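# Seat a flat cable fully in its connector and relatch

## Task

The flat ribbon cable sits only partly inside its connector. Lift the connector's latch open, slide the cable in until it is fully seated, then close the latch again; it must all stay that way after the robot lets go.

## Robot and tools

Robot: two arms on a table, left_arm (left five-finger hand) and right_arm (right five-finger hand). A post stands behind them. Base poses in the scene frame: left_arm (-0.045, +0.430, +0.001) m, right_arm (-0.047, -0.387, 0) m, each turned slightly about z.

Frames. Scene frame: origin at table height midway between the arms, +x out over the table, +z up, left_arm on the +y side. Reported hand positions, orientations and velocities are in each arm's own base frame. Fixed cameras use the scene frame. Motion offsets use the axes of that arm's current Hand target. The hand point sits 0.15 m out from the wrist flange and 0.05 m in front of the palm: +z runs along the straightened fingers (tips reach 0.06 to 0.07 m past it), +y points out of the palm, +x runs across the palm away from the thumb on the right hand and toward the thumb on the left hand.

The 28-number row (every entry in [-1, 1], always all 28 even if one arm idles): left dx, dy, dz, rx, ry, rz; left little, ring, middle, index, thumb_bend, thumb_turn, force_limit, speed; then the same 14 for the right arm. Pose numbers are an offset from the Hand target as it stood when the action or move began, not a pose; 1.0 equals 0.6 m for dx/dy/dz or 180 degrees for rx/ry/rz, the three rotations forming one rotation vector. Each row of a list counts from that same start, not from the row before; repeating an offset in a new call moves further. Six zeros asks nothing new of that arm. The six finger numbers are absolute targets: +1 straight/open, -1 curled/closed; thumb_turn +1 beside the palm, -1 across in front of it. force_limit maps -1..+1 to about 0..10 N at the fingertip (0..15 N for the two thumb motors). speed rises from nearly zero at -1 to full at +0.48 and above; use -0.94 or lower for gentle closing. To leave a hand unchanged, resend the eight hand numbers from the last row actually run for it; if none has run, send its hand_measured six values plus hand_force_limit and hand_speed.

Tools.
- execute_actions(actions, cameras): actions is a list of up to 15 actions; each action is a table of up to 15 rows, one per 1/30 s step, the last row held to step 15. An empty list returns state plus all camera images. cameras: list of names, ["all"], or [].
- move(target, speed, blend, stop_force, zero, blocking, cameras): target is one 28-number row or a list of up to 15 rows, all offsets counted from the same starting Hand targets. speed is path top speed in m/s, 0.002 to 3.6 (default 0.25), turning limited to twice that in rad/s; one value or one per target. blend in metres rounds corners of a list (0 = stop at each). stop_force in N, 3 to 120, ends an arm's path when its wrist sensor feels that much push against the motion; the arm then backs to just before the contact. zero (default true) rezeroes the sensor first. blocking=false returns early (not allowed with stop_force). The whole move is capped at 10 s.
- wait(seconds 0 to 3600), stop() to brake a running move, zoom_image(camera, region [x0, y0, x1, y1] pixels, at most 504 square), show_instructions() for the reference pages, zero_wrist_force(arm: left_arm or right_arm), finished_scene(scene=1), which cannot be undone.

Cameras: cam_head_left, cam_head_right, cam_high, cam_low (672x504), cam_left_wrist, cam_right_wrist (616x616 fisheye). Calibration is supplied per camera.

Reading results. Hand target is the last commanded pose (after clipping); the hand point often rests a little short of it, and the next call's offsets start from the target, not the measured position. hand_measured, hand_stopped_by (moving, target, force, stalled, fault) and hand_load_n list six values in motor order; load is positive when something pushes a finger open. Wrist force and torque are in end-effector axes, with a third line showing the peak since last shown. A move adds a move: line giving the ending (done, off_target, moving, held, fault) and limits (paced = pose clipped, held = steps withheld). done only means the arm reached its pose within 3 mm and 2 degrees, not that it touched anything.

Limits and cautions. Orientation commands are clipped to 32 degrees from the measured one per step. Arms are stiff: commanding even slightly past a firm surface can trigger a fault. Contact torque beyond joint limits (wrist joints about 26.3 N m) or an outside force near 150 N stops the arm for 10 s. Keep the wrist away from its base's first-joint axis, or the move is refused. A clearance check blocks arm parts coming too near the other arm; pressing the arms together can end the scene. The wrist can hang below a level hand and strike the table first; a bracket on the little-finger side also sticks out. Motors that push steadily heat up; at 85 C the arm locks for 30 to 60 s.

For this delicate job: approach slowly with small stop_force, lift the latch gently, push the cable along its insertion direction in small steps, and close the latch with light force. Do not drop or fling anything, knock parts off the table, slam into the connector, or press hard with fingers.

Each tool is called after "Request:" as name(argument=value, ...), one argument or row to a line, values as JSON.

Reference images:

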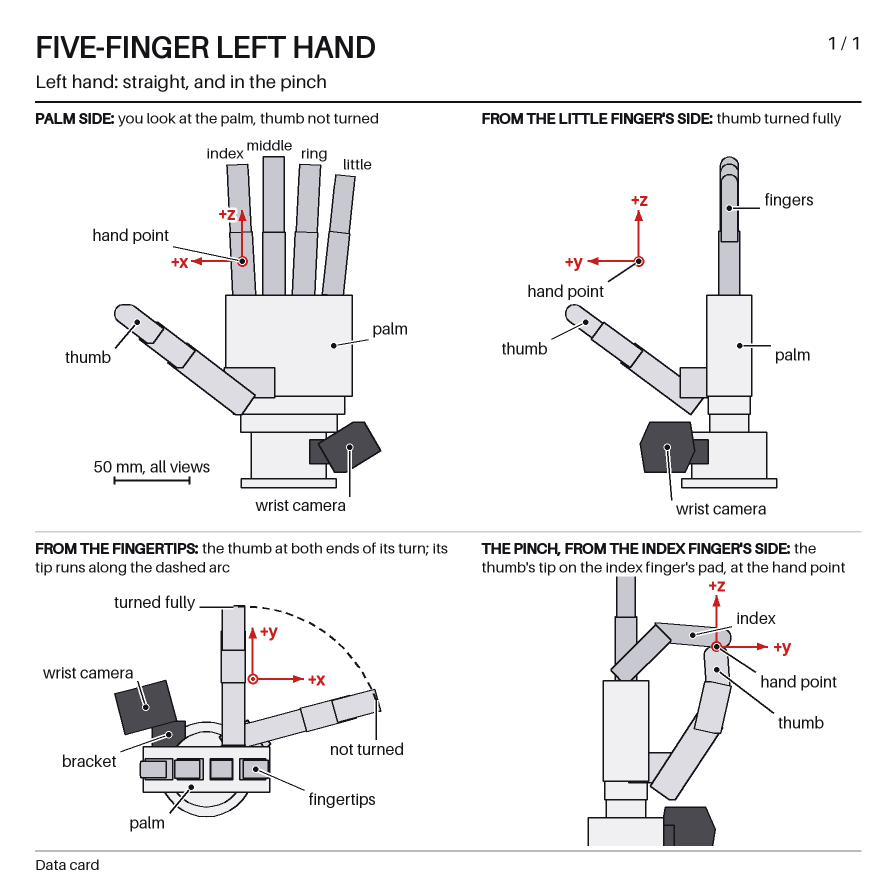

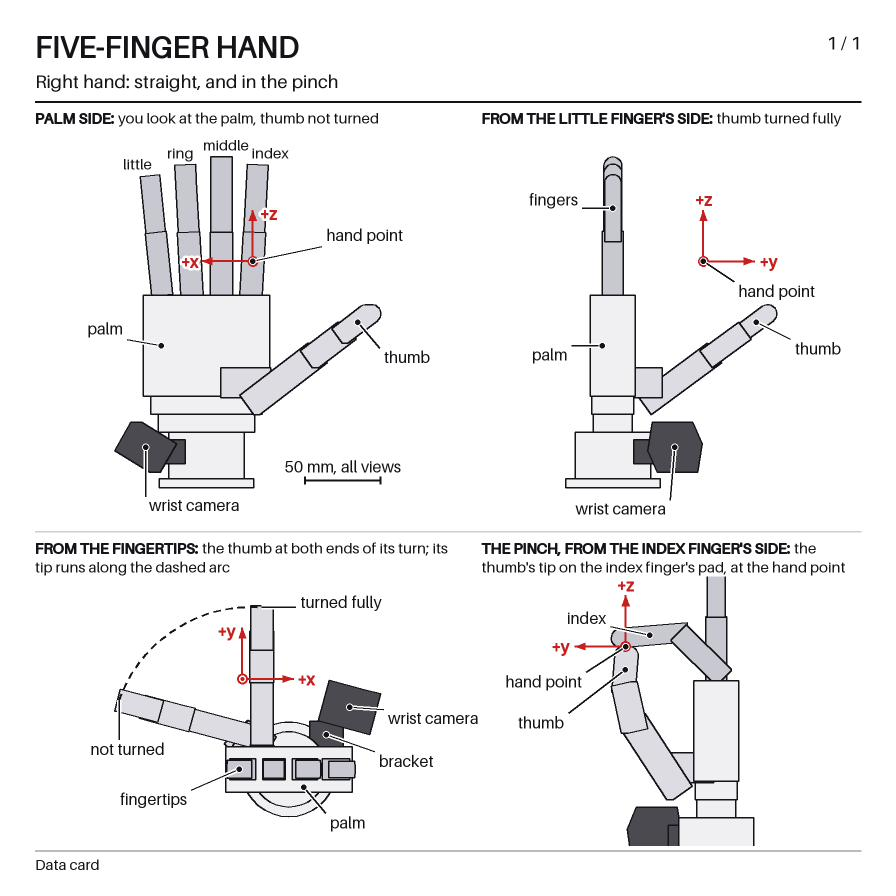

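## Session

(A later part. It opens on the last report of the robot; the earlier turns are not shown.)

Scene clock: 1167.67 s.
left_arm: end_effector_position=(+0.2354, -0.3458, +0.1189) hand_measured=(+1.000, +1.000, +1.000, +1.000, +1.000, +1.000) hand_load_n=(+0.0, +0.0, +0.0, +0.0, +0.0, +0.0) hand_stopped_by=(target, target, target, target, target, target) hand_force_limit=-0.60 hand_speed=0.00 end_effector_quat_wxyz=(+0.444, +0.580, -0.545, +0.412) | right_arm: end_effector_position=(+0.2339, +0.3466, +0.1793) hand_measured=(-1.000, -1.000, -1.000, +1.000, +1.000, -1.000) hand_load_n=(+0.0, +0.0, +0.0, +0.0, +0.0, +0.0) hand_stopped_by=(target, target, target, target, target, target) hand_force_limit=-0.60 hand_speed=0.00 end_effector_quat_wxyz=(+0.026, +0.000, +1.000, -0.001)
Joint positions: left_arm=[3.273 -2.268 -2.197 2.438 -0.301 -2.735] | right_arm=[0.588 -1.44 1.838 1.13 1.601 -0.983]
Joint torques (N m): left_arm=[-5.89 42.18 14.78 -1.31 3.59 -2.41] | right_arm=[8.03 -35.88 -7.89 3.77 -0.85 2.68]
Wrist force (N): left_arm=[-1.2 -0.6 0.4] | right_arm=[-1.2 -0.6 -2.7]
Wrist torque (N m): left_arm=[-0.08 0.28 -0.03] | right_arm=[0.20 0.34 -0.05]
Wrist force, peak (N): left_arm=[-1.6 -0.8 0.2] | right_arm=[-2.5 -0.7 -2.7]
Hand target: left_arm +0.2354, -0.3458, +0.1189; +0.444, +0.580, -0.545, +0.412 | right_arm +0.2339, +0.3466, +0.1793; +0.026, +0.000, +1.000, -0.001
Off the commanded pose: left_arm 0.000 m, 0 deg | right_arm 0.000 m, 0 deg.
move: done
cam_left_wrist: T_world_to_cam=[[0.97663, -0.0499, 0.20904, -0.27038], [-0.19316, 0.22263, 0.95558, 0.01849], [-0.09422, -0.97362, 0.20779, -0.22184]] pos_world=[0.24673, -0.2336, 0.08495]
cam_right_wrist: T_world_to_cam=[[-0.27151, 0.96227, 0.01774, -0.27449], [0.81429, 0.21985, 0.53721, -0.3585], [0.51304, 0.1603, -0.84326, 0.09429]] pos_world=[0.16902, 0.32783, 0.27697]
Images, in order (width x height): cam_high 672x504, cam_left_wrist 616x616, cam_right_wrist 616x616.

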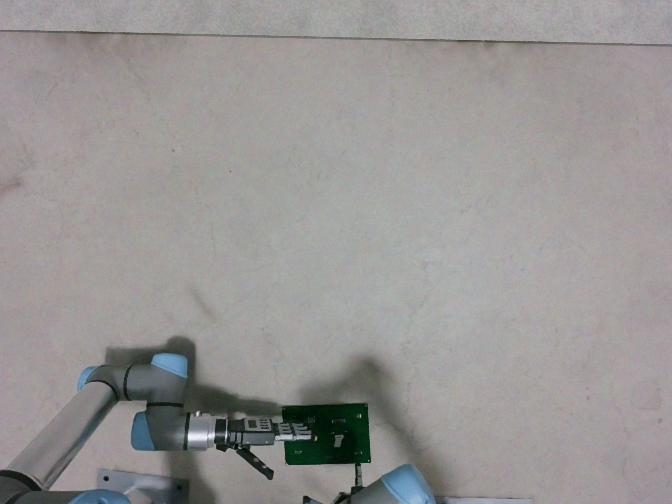

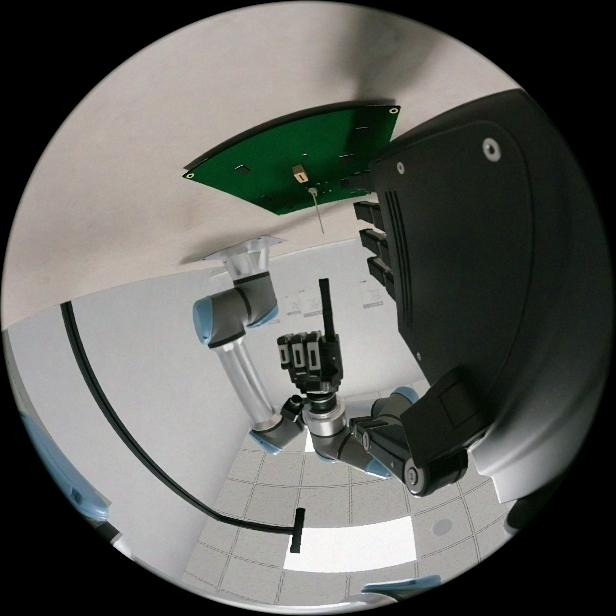

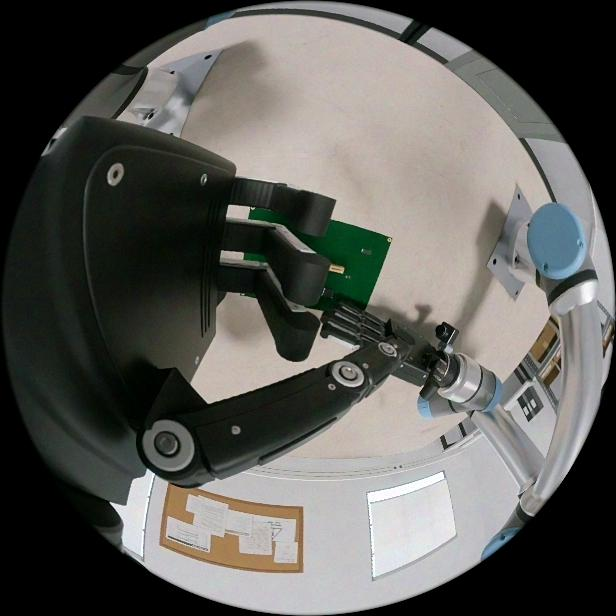

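Request:
move(
  target=[0,0,0,0,0,0,1,1,1,1,1,1,-0.6,0, 0.0035,0.0707,0.0488,0,0,0,-1,-1,-1,1,1,-1,-0.6,0],
  speed=0.08,
  cameras=["cam_left_wrist","cam_right_wrist","cam_head_left"],
)

Scene clock: 1194.93 s.
left_arm: end_effector_position=(+0.2354, -0.3458, +0.1189) hand_measured=(+1.000, +1.000, +1.000, +1.000, +1.000, +1.000) hand_load_n=(+0.0, +0.0, +0.0, +0.0, +0.0, +0.0) hand_stopped_by=(target, target, target, target, target, target) hand_force_limit=-0.60 hand_speed=0.00 end_effector_quat_wxyz=(+0.444, +0.580, -0.545, +0.412) | right_arm: end_effector_position=(+0.2334, +0.3890, +0.1499) hand_measured=(-1.000, -1.000, -1.000, +1.000, +1.000, -1.000) hand_load_n=(+0.0, +0.0, +0.0, +0.0, +0.0, +0.0) hand_stopped_by=(target, target, target, target, target, target) hand_force_limit=-0.60 hand_speed=0.00 end_effector_quat_wxyz=(+0.026, +0.000, +1.000, -0.001)
Joint positions: left_arm=[3.273 -2.268 -2.197 2.438 -0.301 -2.735] | right_arm=[0.69 -1.326 1.781 1.076 1.605 -0.881]
Joint torques (N m): left_arm=[-5.29 42.62 14.13 -1.31 3.4 -2.23] | right_arm=[-3.7 -31.05 -7.82 3.5 0.38 -1.9]
Wrist force (N): left_arm=[-1.3 -0.7 0.4] | right_arm=[-1.6 -0.7 -2.3]
Wrist torque (N m): left_arm=[-0.09 0.31 -0.04] | right_arm=[0.16 0.41 -0.05]
Wrist force, peak (N): left_arm=[-1.6 -0.6 0.2] | right_arm=[-1.4 -1.2 -2.8]
Hand target: left_arm +0.2354, -0.3458, +0.1189; +0.444, +0.580, -0.545, +0.412 | right_arm +0.2334, +0.3890, +0.1498; +0.026, +0.000, +1.000, -0.001
Off the commanded pose: left_arm 0.000 m, 0 deg | right_arm 0.000 m, 0 deg.
move: done
cam_left_wrist: T_world_to_cam=[[0.97663, -0.0499, 0.20904, -0.27038], [-0.19316, 0.22263, 0.95558, 0.01849], [-0.09422, -0.97362, 0.20779, -0.22184]] pos_world=[0.24673, -0.2336, 0.08495]
cam_right_wrist: T_world_to_cam=[[-0.27152, 0.96227, 0.0177, -0.3148], [0.81424, 0.21986, 0.53728, -0.35161], [0.51312, 0.16029, -0.84322, 0.06296]] pos_world=[0.16852, 0.37013, 0.24757]
Images, in order (width x height): cam_head_left 672x504, cam_left_wrist 616x616, cam_right_wrist 616x616.

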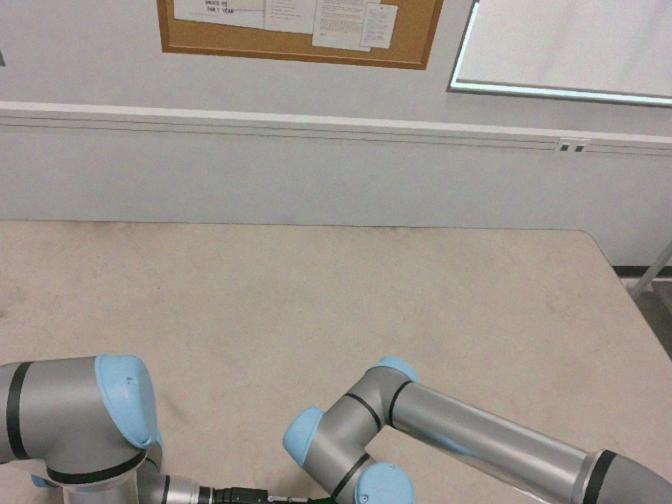

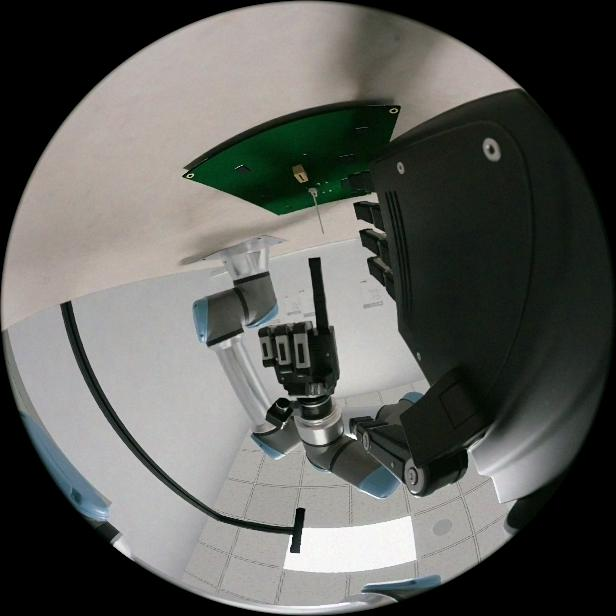

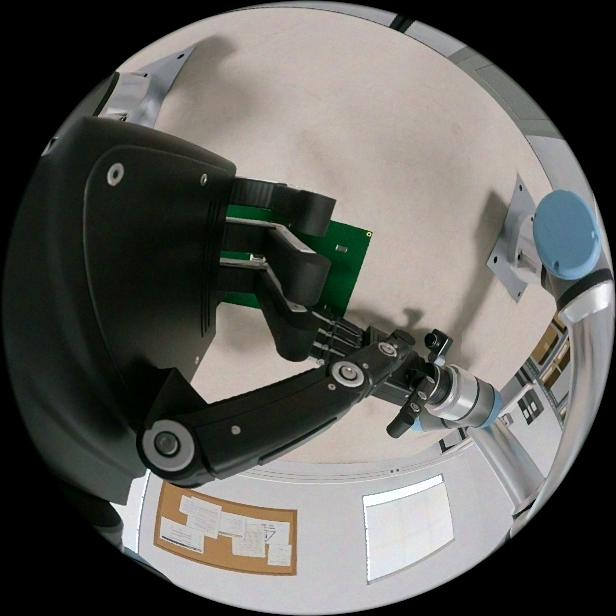

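Request:
zoom_image(
  camera="cam_left_wrist",
  region=[250, 130, 390, 270],
)

Request:
zoom_image(
  camera="cam_right_wrist",
  region=[200, 180, 380, 360],
)

Scaled by 3.600 from the camera's image (finer frame: 880x880).

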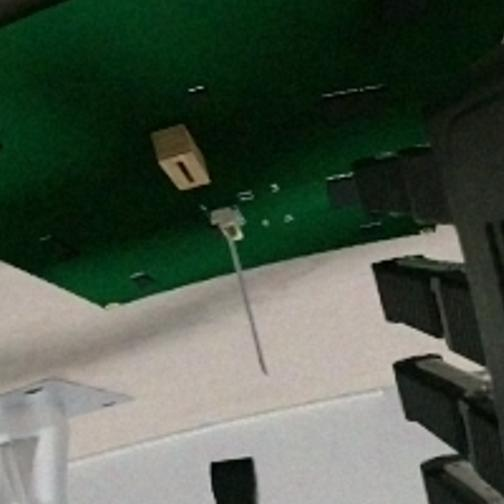

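Scaled by 2.800 from the camera's image (finer frame: 880x880).

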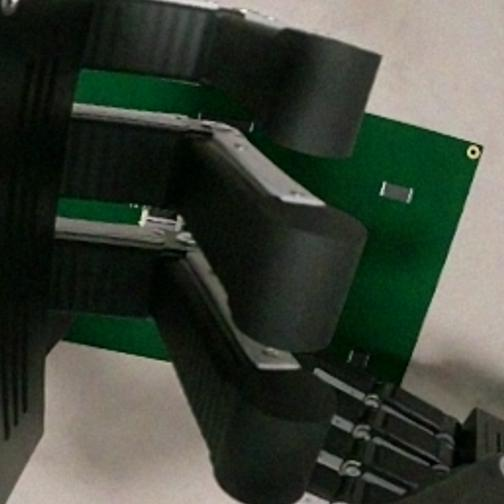

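Request:
move(
  target=[
    [0,0,0,0,0,0,1,1,1,1,1,1,-0.6,0, -0.0113,0,-0.2164,0,0,0,-1,-1,-1,1,1,-1,-0.6,0],
    [0,0,0,0,0,0,1,1,1,1,1,1,-0.6,0, 0.1442,-0.0417,-0.2245,0,0,-0.5,1,-1,-1,-1,1,1,-0.6,0],
  ],
  speed=0.2,
  cameras=["cam_head_right","cam_left_wrist"],
)

Scene clock: 1280.40 s.
left_arm: end_effector_position=(+0.2354, -0.3458, +0.1189) hand_measured=(+1.000, +1.000, +1.000, +1.000, +1.000, +1.000) hand_load_n=(+0.0, +0.0, +0.0, +0.0, +0.0, -0.5) hand_stopped_by=(target, target, target, target, target, target) hand_force_limit=-0.60 hand_speed=0.00 end_effector_quat_wxyz=(+0.444, +0.580, -0.545, +0.412) | right_arm: end_effector_position=(+0.1400, +0.3642, +0.2799) hand_measured=(+1.000, -1.000, -1.000, -1.000, +1.000, +1.000) hand_load_n=(+0.0, +0.0, +0.0, +0.0, +0.0, +0.5) hand_stopped_by=(target, target, target, target, target, target) hand_force_limit=-0.60 hand_speed=0.00 end_effector_quat_wxyz=(-0.018, +0.707, -0.707, +0.019)
Joint positions: left_arm=[3.273 -2.268 -2.197 2.438 -0.301 -2.735] | right_arm=[0.704 -1.409 1.524 1.417 1.606 -2.437]
Joint torques (N m): left_arm=[-5.62 42.36 14.79 -1.28 3.48 -2.24] | right_arm=[-10.47 -39.19 -7.44 1.16 -0.92 -2.6]
Wrist force (N): left_arm=[-1.1 -0.6 0.2] | right_arm=[-1.1 -0.7 -2.3]
Wrist torque (N m): left_arm=[-0.06 0.26 -0.03] | right_arm=[0.17 0.36 -0.26]
Wrist force, peak (N): left_arm=[-1.7 -0.6 0.3] | right_arm=[-1.1 -0.4 -4.1]
Hand target: left_arm +0.2354, -0.3458, +0.1189; +0.444, +0.580, -0.545, +0.412 | right_arm +0.1400, +0.3642, +0.2799; -0.018, +0.707, -0.707, +0.019
Off the commanded pose: left_arm 0.000 m, 0 deg | right_arm 0.000 m, 0 deg.
move: done
cam_left_wrist: T_world_to_cam=[[0.97663, -0.0499, 0.20904, -0.27038], [-0.19316, 0.22263, 0.95558, 0.01849], [-0.09422, -0.97362, 0.20779, -0.22184]] pos_world=[0.24673, -0.2336, 0.08495]

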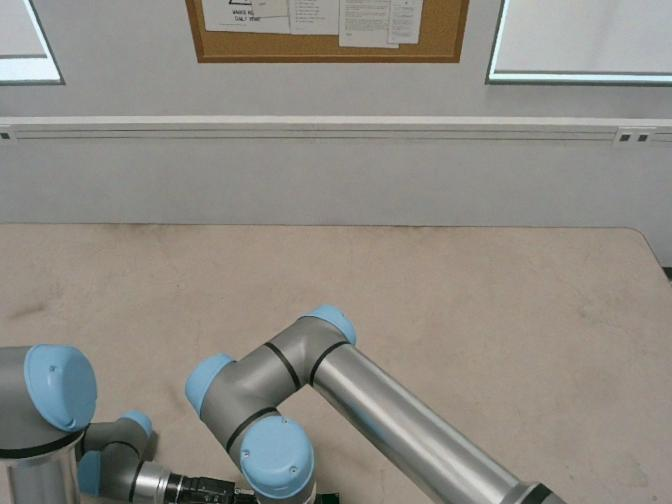

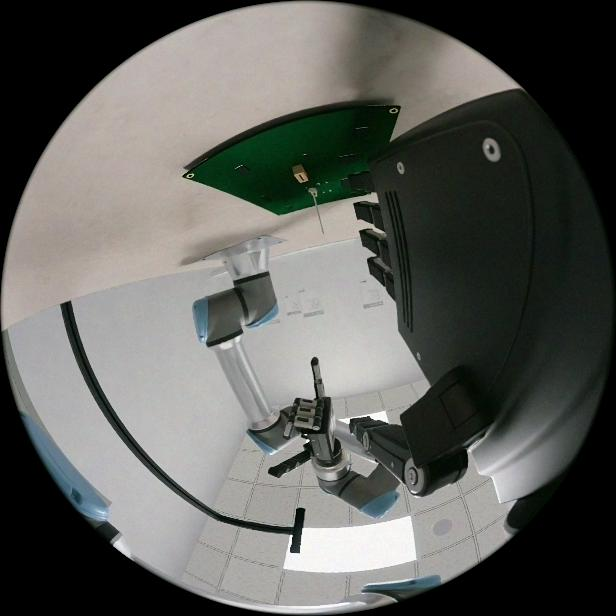

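Request:
move(
  target=[0,0,0,0,0,0,1,1,1,1,1,1,-0.6,0, 0.1583,0,0,0,0,-0.5,1,-1,-1,-1,1,1,-0.6,0],
  speed=0.25,
)

Request:
move(
  target=[0,0,0,0,0,0,1,1,1,1,1,1,-0.6,0, 0,0,0.25,0,-0.0278,0,1,-1,-1,-1,1,1,-0.6,0],
  speed=0.1,
  cameras=["cam_right_wrist","cam_left_wrist"],
)

Scene clock: 1298.90 s.
left_arm: end_effector_position=(+0.2354, -0.3458, +0.1189) hand_measured=(+1.000, +1.000, +1.000, +1.000, +1.000, +1.000) hand_load_n=(+0.0, +0.0, +0.0, +0.0, +0.0, +0.0) hand_stopped_by=(target, target, target, target, target, target) hand_force_limit=-0.60 hand_speed=0.00 end_effector_quat_wxyz=(+0.444, +0.580, -0.545, +0.412) | right_arm: end_effector_position=(+0.1398, +0.2693, +0.2800) hand_measured=(+1.000, -1.000, -1.000, -1.000, +1.000, +1.000) hand_load_n=(+0.0, +0.0, +0.0, +0.0, +0.0, +0.0) hand_stopped_by=(target, target, target, target, target, target) hand_force_limit=-0.60 hand_speed=0.00 end_effector_quat_wxyz=(+0.001, +1.000, +0.000, +0.026)
Joint positions: left_arm=[3.273 -2.268 -2.197 2.438 -0.301 -2.735] | right_arm=[0.752 -1.451 1.577 1.408 1.608 -3.961]
Joint torques (N m): left_arm=[-6.16 41.47 14.3 -1.26 3.41 -2.29] | right_arm=[-11.06 -12.5 -26.41 3.49 -1.29 -2.33]
Wrist force (N): left_arm=[-1.4 -0.7 0.4] | right_arm=[-0.9 -0.8 -2.4]
Wrist torque (N m): left_arm=[-0.09 0.31 -0.05] | right_arm=[0.15 0.36 -0.23]
Wrist force, peak (N): left_arm=[-1.7 -0.8 0.3] | right_arm=[-1.5 -0.4 -2.6]
Hand target: left_arm +0.2354, -0.3458, +0.1189; +0.444, +0.580, -0.545, +0.412 | right_arm +0.1399, +0.2693, +0.2800; +0.001, +1.000, +0.000, +0.026
Off the commanded pose: left_arm 0.000 m, 0 deg | right_arm 0.000 m, 0 deg.
move: done

Scene clock: 1300.83 s.
left_arm: end_effector_position=(+0.2354, -0.3458, +0.1189) hand_measured=(+1.000, +1.000, +1.000, +1.000, +1.000, +1.000) hand_load_n=(+0.0, +0.0, +0.0, +0.0, +0.0, +0.0) hand_stopped_by=(target, target, target, target, target, target) hand_force_limit=-0.60 hand_speed=0.00 end_effector_quat_wxyz=(+0.444, +0.580, -0.545, +0.412) | right_arm: end_effector_position=(+0.1477, +0.2690, +0.1303) hand_measured=(+1.000, -1.000, -1.000, -1.000, +1.000, +1.000) hand_load_n=(+0.0, +0.0, +0.0, +0.0, +0.0, +0.0) hand_stopped_by=(target, target, target, target, target, target) hand_force_limit=-0.60 hand_speed=0.00 end_effector_quat_wxyz=(+0.001, +1.000, +0.000, -0.018)
Joint positions: left_arm=[3.273 -2.268 -2.197 2.438 -0.301 -2.735] | right_arm=[0.694 -1.298 1.82 1.077 1.55 -4.018]
Joint torques (N m): left_arm=[-6.14 42.26 14.34 -1.27 3.56 -2.29] | right_arm=[8.69 -33.9 -20.11 1.24 1.35 3.09]
Wrist force (N): left_arm=[-1.5 -0.7 0.2] | right_arm=[-0.9 -0.8 -2.4]
Wrist torque (N m): left_arm=[-0.07 0.30 -0.04] | right_arm=[0.17 0.32 -0.03]
Wrist force, peak (N): left_arm=[-1.6 -0.7 0.0] | right_arm=[-1.1 -0.8 -3.6]
Hand target: left_arm +0.2354, -0.3458, +0.1189; +0.444, +0.580, -0.545, +0.412 | right_arm +0.1477, +0.2690, +0.1302; +0.001, +1.000, +0.000, -0.018
Off the commanded pose: left_arm 0.000 m, 0 deg | right_arm 0.000 m, 0 deg.
move: done
cam_left_wrist: T_world_to_cam=[[0.97663, -0.0499, 0.20904, -0.27038], [-0.19316, 0.22263, 0.95558, 0.01849], [-0.09422, -0.97362, 0.20779, -0.22184]] pos_world=[0.24673, -0.2336, 0.08495]
cam_right_wrist: T_world_to_cam=[[0.27112, -0.9622, 0.02562, 0.21412], [-0.82329, -0.21803, 0.52408, 0.11643], [-0.49869, -0.16318, -0.85128, 0.3472]] pos_world=[0.21095, 0.28807, 0.22906]
Images, in order (width x height): cam_left_wrist 616x616, cam_right_wrist 616x616.

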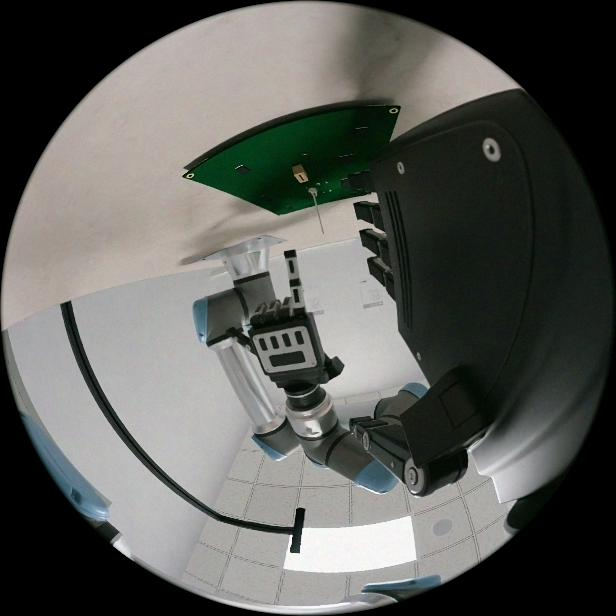

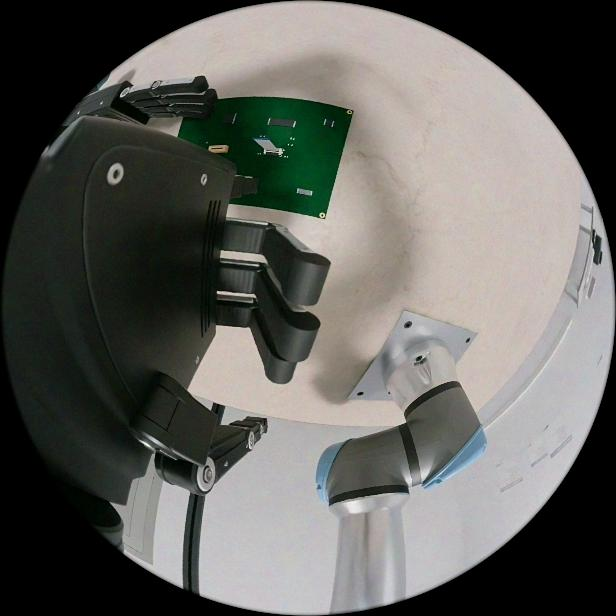

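Request:
zoom_image(
  camera="cam_right_wrist",
  region=[215, 110, 315, 210],
)

Request:
zoom_image(
  camera="cam_left_wrist",
  region=[260, 140, 380, 260],
)

Scaled by 5.040 from the camera's image (finer frame: 880x880).

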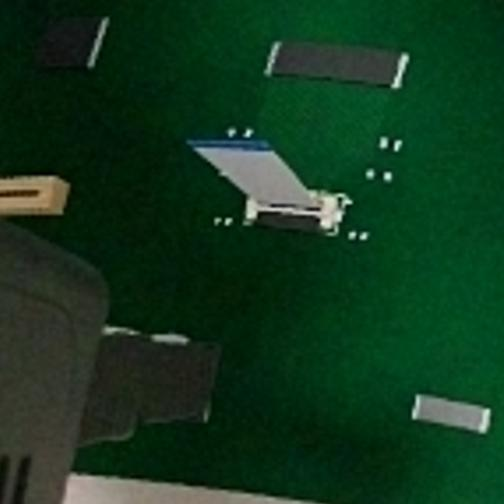

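Scaled by 4.200 from the camera's image (finer frame: 880x880).

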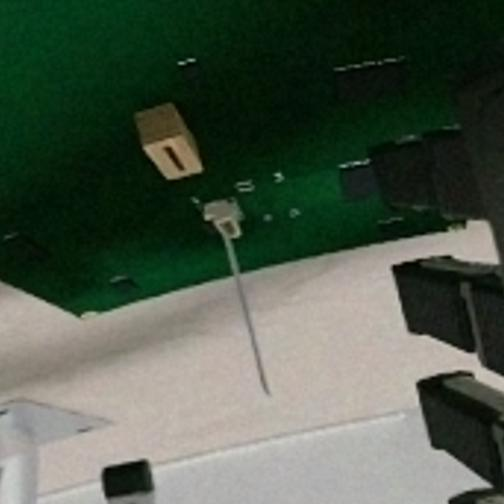

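Request:
move(
  target=[0,0,0,0,0,0,1,1,1,1,1,1,-0.6,0, 0.0358,0.0033,0.0688,0,0,-0.0183,1,-1,-1,-1,1,1,-0.6,0],
  speed=0.06,
  cameras=["cam_right_wrist","cam_left_wrist"],
)

Request:
zoom_image(
  camera="cam_left_wrist",
  region=[260, 150, 360, 250],
)

Request:
zoom_image(
  camera="cam_right_wrist",
  region=[190, 90, 290, 190],
)

Scene clock: 1332.47 s.
left_arm: end_effector_position=(+0.2354, -0.3458, +0.1189) hand_measured=(+1.000, +1.000, +1.000, +1.000, +1.000, +1.000) hand_load_n=(+0.0, +0.0, +0.0, +0.0, +0.0, +0.0) hand_stopped_by=(target, target, target, target, target, target) hand_force_limit=-0.60 hand_speed=0.00 end_effector_quat_wxyz=(+0.444, +0.580, -0.545, +0.412) | right_arm: end_effector_position=(+0.1677, +0.2668, +0.0882) hand_measured=(+1.000, -1.000, -1.000, -1.000, +1.000, +1.000) hand_load_n=(+0.0, +0.0, +0.0, +0.0, +0.0, +0.0) hand_stopped_by=(target, target, target, target, target, target) hand_force_limit=-0.60 hand_speed=0.00 end_effector_quat_wxyz=(+0.000, +0.999, +0.028, -0.018)
Joint positions: left_arm=[3.273 -2.268 -2.197 2.438 -0.301 -2.735] | right_arm=[0.665 -1.225 1.845 0.979 1.55 -4.105]
Joint torques (N m): left_arm=[-5.7 42.6 14.41 -1.28 3.45 -2.18] | right_arm=[7.62 -42.69 -21.53 3.92 0.46 3.25]
Wrist force (N): left_arm=[-1.4 -0.7 0.3] | right_arm=[-1.0 -0.6 -2.7]
Wrist torque (N m): left_arm=[-0.09 0.31 -0.05] | right_arm=[0.20 0.32 -0.28]
Wrist force, peak (N): left_arm=[-1.6 -0.7 0.4] | right_arm=[-1.4 -0.8 -3.1]
Hand target: left_arm +0.2354, -0.3458, +0.1189; +0.444, +0.580, -0.545, +0.412 | right_arm +0.1678, +0.2670, +0.0882; +0.000, +0.999, +0.028, -0.018
Off the commanded pose: left_arm 0.000 m, 0 deg | right_arm 0.000 m, 0 deg.
move: done
cam_left_wrist: T_world_to_cam=[[0.97663, -0.0499, 0.20904, -0.27038], [-0.19316, 0.22263, 0.95558, 0.01849], [-0.09422, -0.97362, 0.20779, -0.22184]] pos_world=[0.24673, -0.2336, 0.08495]
cam_right_wrist: T_world_to_cam=[[0.32584, -0.94513, 0.02372, 0.19419], [-0.80932, -0.26588, 0.52374, 0.16493], [-0.48869, -0.18985, -0.85155, 0.32641]] pos_world=[0.22972, 0.28935, 0.18696]
Images, in order (width x height): cam_left_wrist 616x616, cam_right_wrist 616x616.

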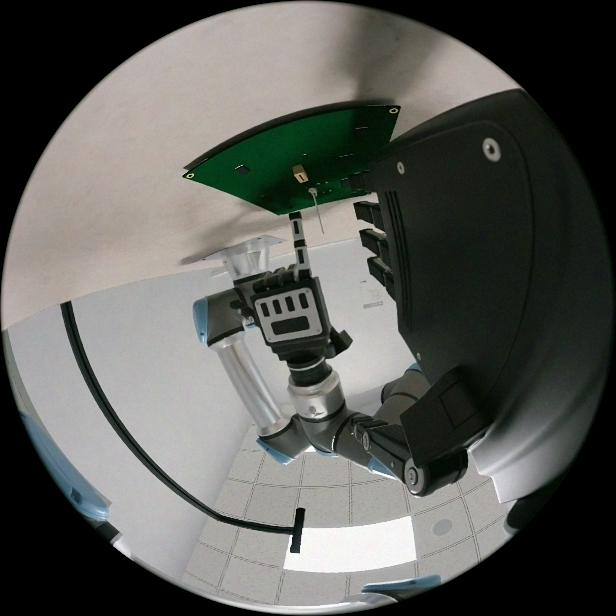

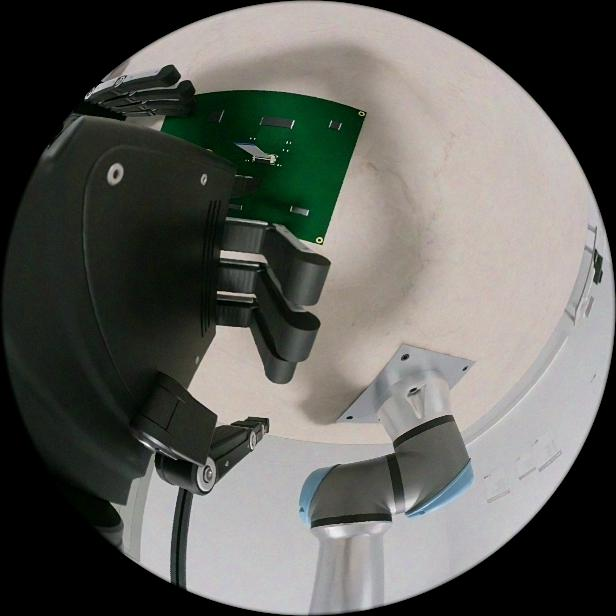

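Scaled by 5.040 from the camera's image (finer frame: 880x880).

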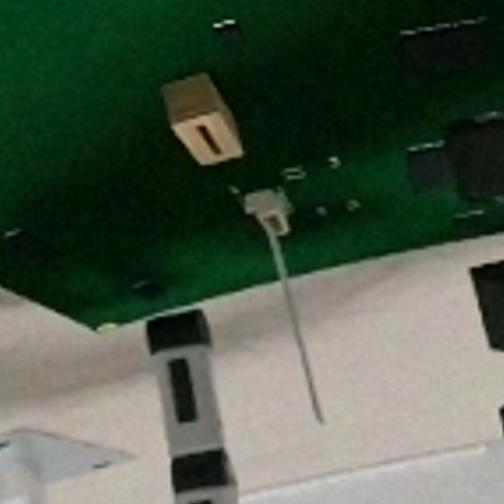

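Scaled by 5.040 from the camera's image (finer frame: 880x880).

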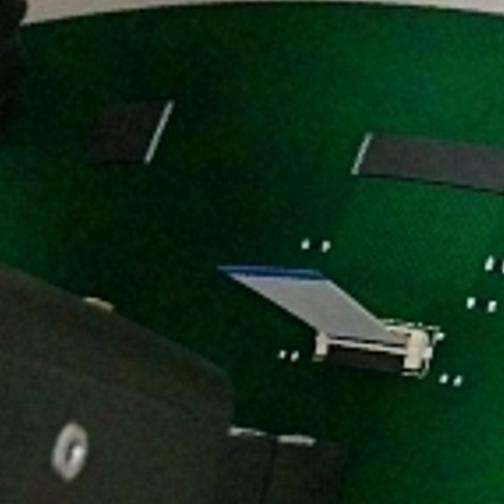

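Request:
move(
  target=[0,0,0,0,0,0,1,1,1,1,1,1,-0.6,0, 0,0,0.0183,0,0,0,1,-1,-1,-1,1,1,-0.6,0],
  speed=0.03,
  stop_force=4,
  cameras=["cam_left_wrist"],
)

Request:
zoom_image(
  camera="cam_left_wrist",
  region=[270, 160, 350, 240],
)

Scene clock: 1341.63 s.
left_arm: end_effector_position=(+0.2354, -0.3458, +0.1189) hand_measured=(+1.000, +1.000, +1.000, +1.000, +1.000, +1.000) hand_load_n=(+0.0, +0.0, +0.0, +0.0, +0.0, +0.0) hand_stopped_by=(target, target, target, target, target, target) hand_force_limit=-0.60 hand_speed=0.00 end_effector_quat_wxyz=(+0.444, +0.580, -0.545, +0.412) | right_arm: end_effector_position=(+0.1674, +0.2669, +0.0773) hand_measured=(+1.000, -1.000, -1.000, -1.000, +1.000, +1.000) hand_load_n=(+0.0, +0.0, +0.0, +0.5, +0.0, +0.0) hand_stopped_by=(target, target, target, target, target, target) hand_force_limit=-0.60 hand_speed=0.00 end_effector_quat_wxyz=(+0.000, +0.999, +0.028, -0.018)
Joint positions: left_arm=[3.273 -2.268 -2.197 2.438 -0.301 -2.735] | right_arm=[0.665 -1.21 1.857 0.952 1.55 -4.104]
Joint torques (N m): left_arm=[-5.66 41.16 14.94 -1.24 3.72 -2.07] | right_arm=[5.12 -43.14 -21.74 4.01 -0.63 1.94]
Wrist force (N): left_arm=[-1.4 -0.8 0.2] | right_arm=[-0.8 -0.5 -2.7]
Wrist torque (N m): left_arm=[-0.09 0.30 -0.04] | right_arm=[0.22 0.29 -0.27]
Wrist force, peak (N): left_arm=[-1.6 -0.6 0.4] | right_arm=[-1.0 -0.8 -3.0]
Hand target: left_arm +0.2354, -0.3458, +0.1189; +0.444, +0.580, -0.545, +0.412 | right_arm +0.1674, +0.2669, +0.0773; +0.000, +0.999, +0.028, -0.018
Off the commanded pose: left_arm 0.000 m, 0 deg | right_arm 0.000 m, 0 deg.
move: done
cam_left_wrist: T_world_to_cam=[[0.97663, -0.0499, 0.20904, -0.27038], [-0.19316, 0.22263, 0.95558, 0.01849], [-0.09422, -0.97362, 0.20779, -0.22184]] pos_world=[0.24673, -0.2336, 0.08495]

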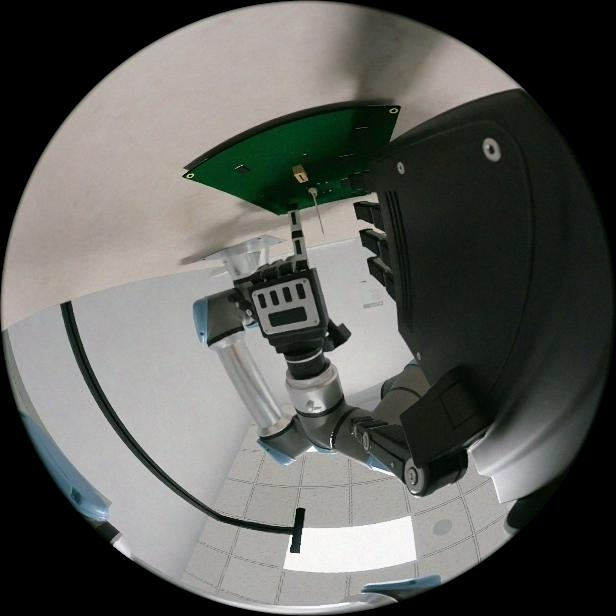

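Scaled by 6.300 from the camera's image (finer frame: 880x880).

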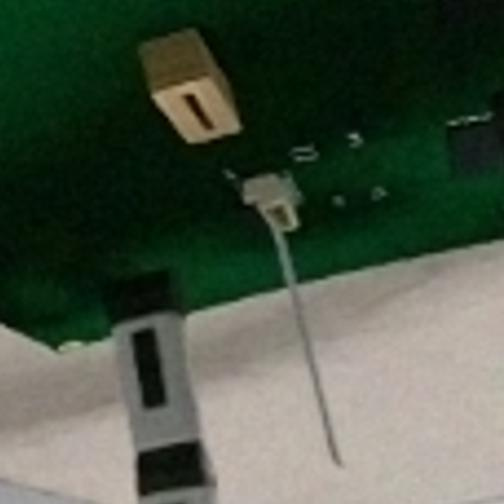

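Request:
move(
  target=[0,0,0,0,0,0,1,1,1,1,1,1,-0.6,0, 0,0,0.0333,0,0,0,1,-1,-1,-1,1,1,-0.6,0],
  speed=0.006,
  stop_force=3,
  cameras=["cam_left_wrist","cam_right_wrist"],
)

Request:
zoom_image(
  camera="cam_left_wrist",
  region=[270, 150, 350, 230],
)

Scene clock: 1351.17 s.
left_arm: end_effector_position=(+0.2354, -0.3458, +0.1189) hand_measured=(+1.000, +1.000, +1.000, +1.000, +1.000, +1.000) hand_load_n=(+0.0, +0.0, +0.0, +0.0, +0.0, -0.5) hand_stopped_by=(target, target, target, target, target, target) hand_force_limit=-0.60 hand_speed=0.00 end_effector_quat_wxyz=(+0.444, +0.580, -0.545, +0.412) | right_arm: end_effector_position=(+0.1670, +0.2669, +0.0683) hand_measured=(+1.000, -1.000, -1.000, -1.000, +1.000, +1.000) hand_load_n=(+0.0, +0.0, +0.0, +0.0, -0.5, +0.0) hand_stopped_by=(target, target, target, target, target, target) hand_force_limit=-0.60 hand_speed=0.00 end_effector_quat_wxyz=(+0.000, +0.999, +0.028, -0.018)
Joint positions: left_arm=[3.273 -2.268 -2.197 2.438 -0.301 -2.735] | right_arm=[0.666 -1.196 1.867 0.929 1.55 -4.104]
Joint torques (N m): left_arm=[-5.74 41.19 13.79 -1.26 3.56 -2.15] | right_arm=[7.11 -42.39 -20.79 3.88 -0.59 2.18]
Wrist force (N): left_arm=[-1.3 -0.7 0.3] | right_arm=[-0.3 -0.3 -7.6]
Wrist torque (N m): left_arm=[-0.09 0.30 -0.04] | right_arm=[0.50 0.57 -0.23]
Wrist force, peak (N): left_arm=[-1.6 -0.8 0.2] | right_arm=[-0.5 -0.3 -10.7]
Hand target: left_arm +0.2354, -0.3458, +0.1189; +0.444, +0.580, -0.545, +0.412 | right_arm +0.1671, +0.2669, +0.0683; +0.000, +0.999, +0.028, -0.018 (not the last commanded pose)
Off the commanded pose: left_arm 0.000 m, 0 deg | right_arm 0.011 m, 0 deg.
move: contact (right_arm)
cam_left_wrist: T_world_to_cam=[[0.97663, -0.0499, 0.20904, -0.27038], [-0.19316, 0.22263, 0.95558, 0.01849], [-0.09422, -0.97362, 0.20779, -0.22184]] pos_world=[0.24673, -0.2336, 0.08495]
cam_right_wrist: T_world_to_cam=[[0.32592, -0.9451, 0.02356, 0.19499], [-0.80947, -0.2661, 0.5234, 0.17491], [-0.4884, -0.18966, -0.85176, 0.30913]] pos_world=[0.22901, 0.28946, 0.16717]

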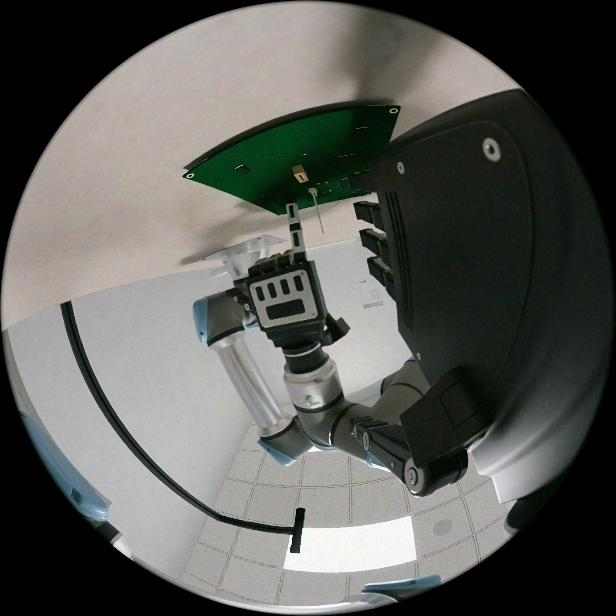

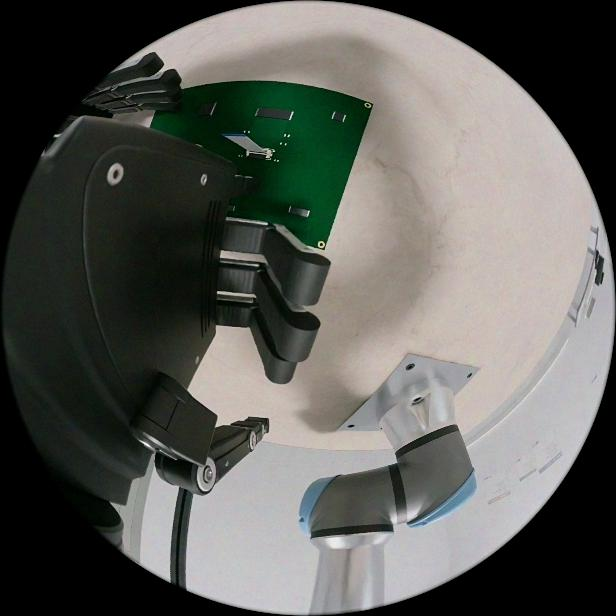

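Scaled by 6.300 from the camera's image (finer frame: 880x880).

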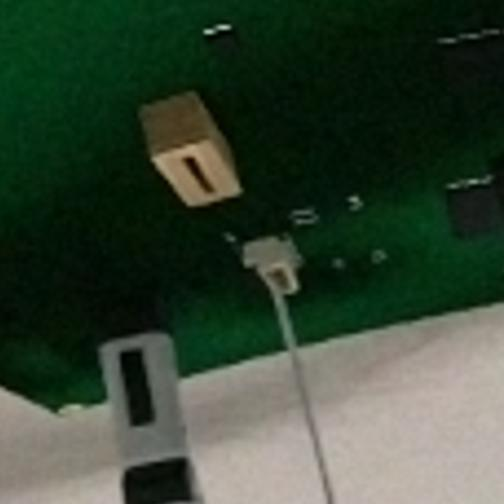

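Request:
move(
  target=[0,0,0,0,0,0,1,1,1,1,1,1,-0.6,0, 0,0,-0.0018,0,0,0,1,-1,-1,-1,1,1,-0.6,0],
  speed=0.01,
)

Request:
move(
  target=[0.0015,0.0275,0.1372,0,0,0,1,1,1,1,1,1,-0.6,0, 0,0,0,0,0,0,1,-1,-1,-1,1,1,-0.6,0],
  speed=0.04,
  cameras=["cam_left_wrist","cam_right_wrist"],
)

Request:
zoom_image(
  camera="cam_left_wrist",
  region=[280, 120, 400, 240],
)

Request:
zoom_image(
  camera="cam_right_wrist",
  region=[190, 90, 290, 190],
)

Scene clock: 1375.63 s.
left_arm: end_effector_position=(+0.2354, -0.3458, +0.1189) hand_measured=(+1.000, +1.000, +1.000, +1.000, +1.000, +1.000) hand_load_n=(+0.0, +0.0, +0.0, +0.0, +0.0, +0.0) hand_stopped_by=(target, target, target, target, target, target) hand_force_limit=-0.60 hand_speed=0.00 end_effector_quat_wxyz=(+0.444, +0.580, -0.545, +0.412) | right_arm: end_effector_position=(+0.1671, +0.2670, +0.0694) hand_measured=(+1.000, -1.000, -1.000, -1.000, +1.000, +1.000) hand_load_n=(+0.0, +0.0, +0.0, +0.0, +0.0, +0.0) hand_stopped_by=(target, target, target, target, target, target) hand_force_limit=-0.60 hand_speed=0.00 end_effector_quat_wxyz=(+0.000, +0.999, +0.028, -0.017)
Joint positions: left_arm=[3.273 -2.268 -2.197 2.438 -0.301 -2.735] | right_arm=[0.666 -1.198 1.865 0.932 1.55 -4.104]
Joint torques (N m): left_arm=[-5.81 41.67 14.15 -1.18 3.47 -2.07] | right_arm=[-8.35 -25.25 -11.92 0.94 -0.32 -2.41]
Wrist force (N): left_arm=[-1.5 -0.8 0.4] | right_arm=[-1.2 -0.4 -2.5]
Wrist torque (N m): left_arm=[-0.10 0.31 -0.04] | right_arm=[0.24 0.35 -0.30]
Wrist force, peak (N): left_arm=[-1.4 -1.1 0.5] | right_arm=[-0.4 -0.2 -7.8]
Hand target: left_arm +0.2354, -0.3458, +0.1189; +0.444, +0.580, -0.545, +0.412 | right_arm +0.1671, +0.2669, +0.0694; +0.000, +0.999, +0.028, -0.018
Off the commanded pose: left_arm 0.000 m, 0 deg | right_arm 0.000 m, 0 deg.
move: done

Scene clock: 1378.20 s.
left_arm: end_effector_position=(+0.2185, -0.4256, +0.0990) hand_measured=(+1.000, +1.000, +1.000, +1.000, +1.000, +1.000) hand_load_n=(+0.0, +0.0, +0.0, +0.0, -0.5, +0.0) hand_stopped_by=(target, target, target, target, target, target) hand_force_limit=-0.60 hand_speed=0.00 end_effector_quat_wxyz=(+0.444, +0.580, -0.545, +0.412) | right_arm: end_effector_position=(+0.1671, +0.2669, +0.0694) hand_measured=(+1.000, -1.000, -1.000, -1.000, +1.000, +1.000) hand_load_n=(+0.0, +0.0, +0.5, +0.0, +0.0, +0.0) hand_stopped_by=(target, target, target, target, target, target) hand_force_limit=-0.60 hand_speed=0.00 end_effector_quat_wxyz=(+0.000, +0.999, +0.028, -0.018)
Joint positions: left_arm=[2.996 -2.103 -2.151 3.152 -0.303 -3.698] | right_arm=[0.666 -1.198 1.866 0.932 1.55 -4.104]
Joint torques (N m): left_arm=[6.24 21.41 7.16 -0.87 3.7 0.13] | right_arm=[-8.41 -18.33 -5.8 1.01 0.12 -2.66]
Wrist force (N): left_arm=[-1.0 -0.9 0.4] | right_arm=[-1.2 -0.4 -2.7]
Wrist torque (N m): left_arm=[-0.07 0.17 -0.15] | right_arm=[0.23 0.36 -0.29]
Wrist force, peak (N): left_arm=[-1.4 -1.0 0.3] | right_arm=[-1.2 -0.4 -3.0]
Hand target: left_arm +0.2186, -0.4256, +0.0990; +0.444, +0.580, -0.545, +0.412 | right_arm +0.1671, +0.2669, +0.0694; +0.000, +0.999, +0.028, -0.018
Off the commanded pose: left_arm 0.000 m, 0 deg | right_arm 0.000 m, 0 deg.
move: done
cam_left_wrist: T_world_to_cam=[[0.97662, -0.05, 0.20906, -0.25371], [-0.19316, 0.22265, 0.95557, 0.05211], [-0.09432, -0.97362, 0.20779, -0.29695]] pos_world=[0.22983, -0.3134, 0.06495]
cam_right_wrist: T_world_to_cam=[[0.32592, -0.9451, 0.02356, 0.19493], [-0.80947, -0.2661, 0.5234, 0.17447], [-0.4884, -0.18966, -0.85176, 0.31003]] pos_world=[0.22911, 0.28946, 0.16817]

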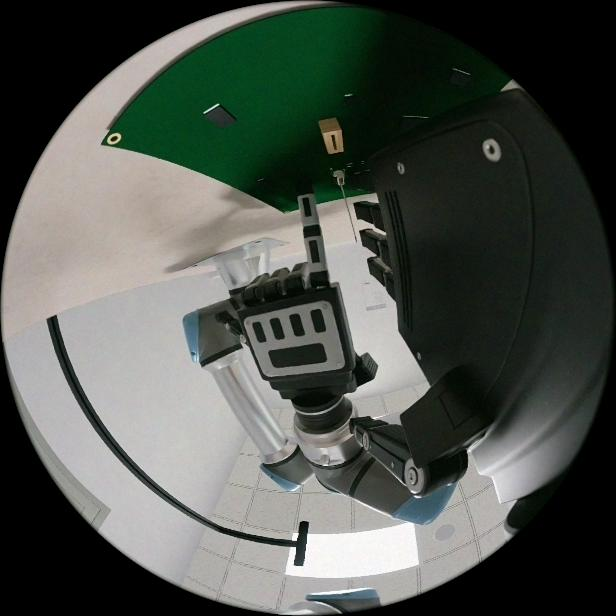

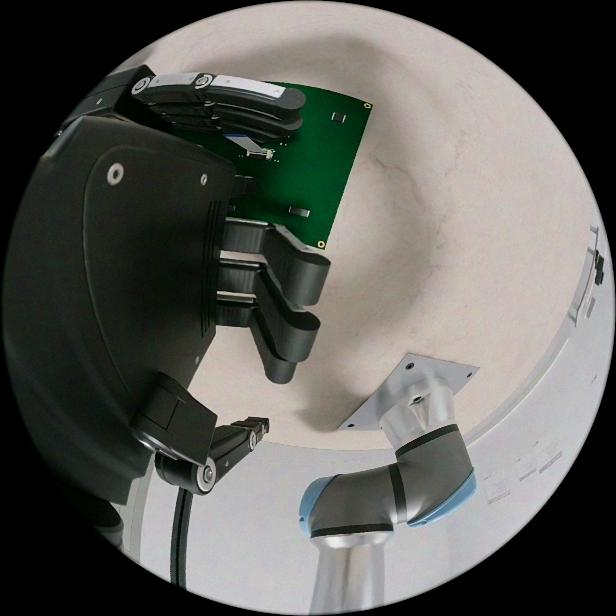

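Scaled by 4.200 from the camera's image (finer frame: 880x880).

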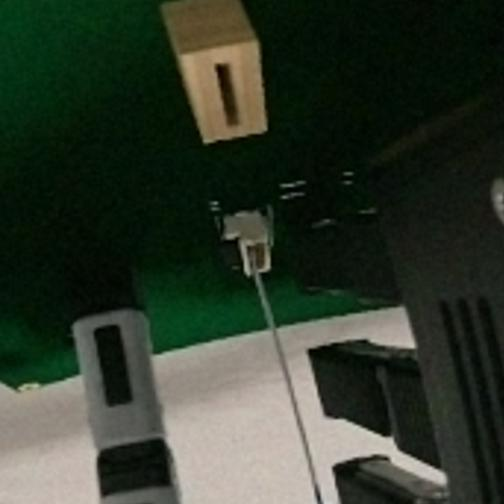

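Scaled by 5.040 from the camera's image (finer frame: 880x880).

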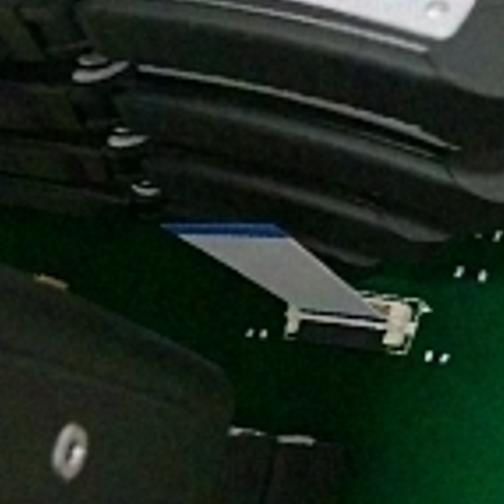

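Request:
zoom_image(
  camera="cam_left_wrist",
  region=[315, 155, 360, 200],
)

Scaled by 11.200 from the camera's image (finer frame: 880x880).

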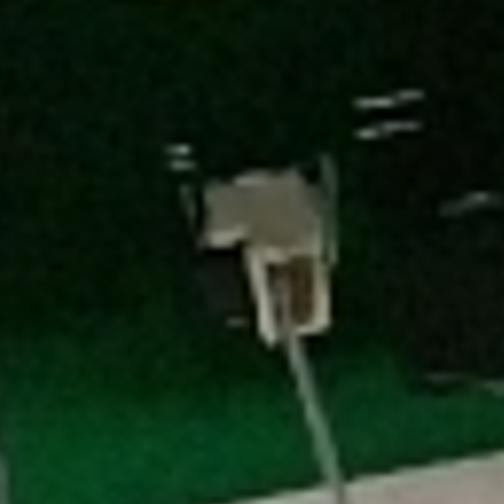

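Request:
zoom_image(
  camera="cam_right_wrist",
  region=[235, 130, 285, 180],
)

Scaled by 10.080 from the camera's image (finer frame: 880x880).

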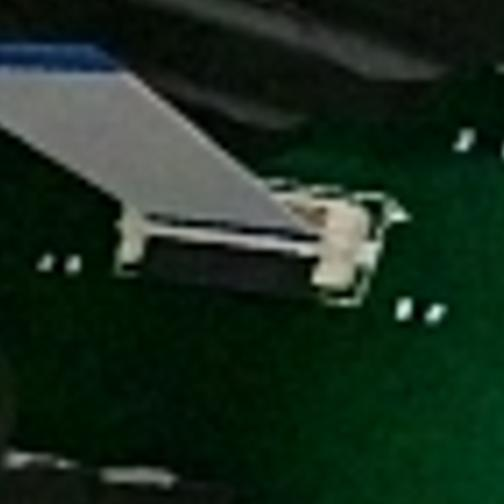

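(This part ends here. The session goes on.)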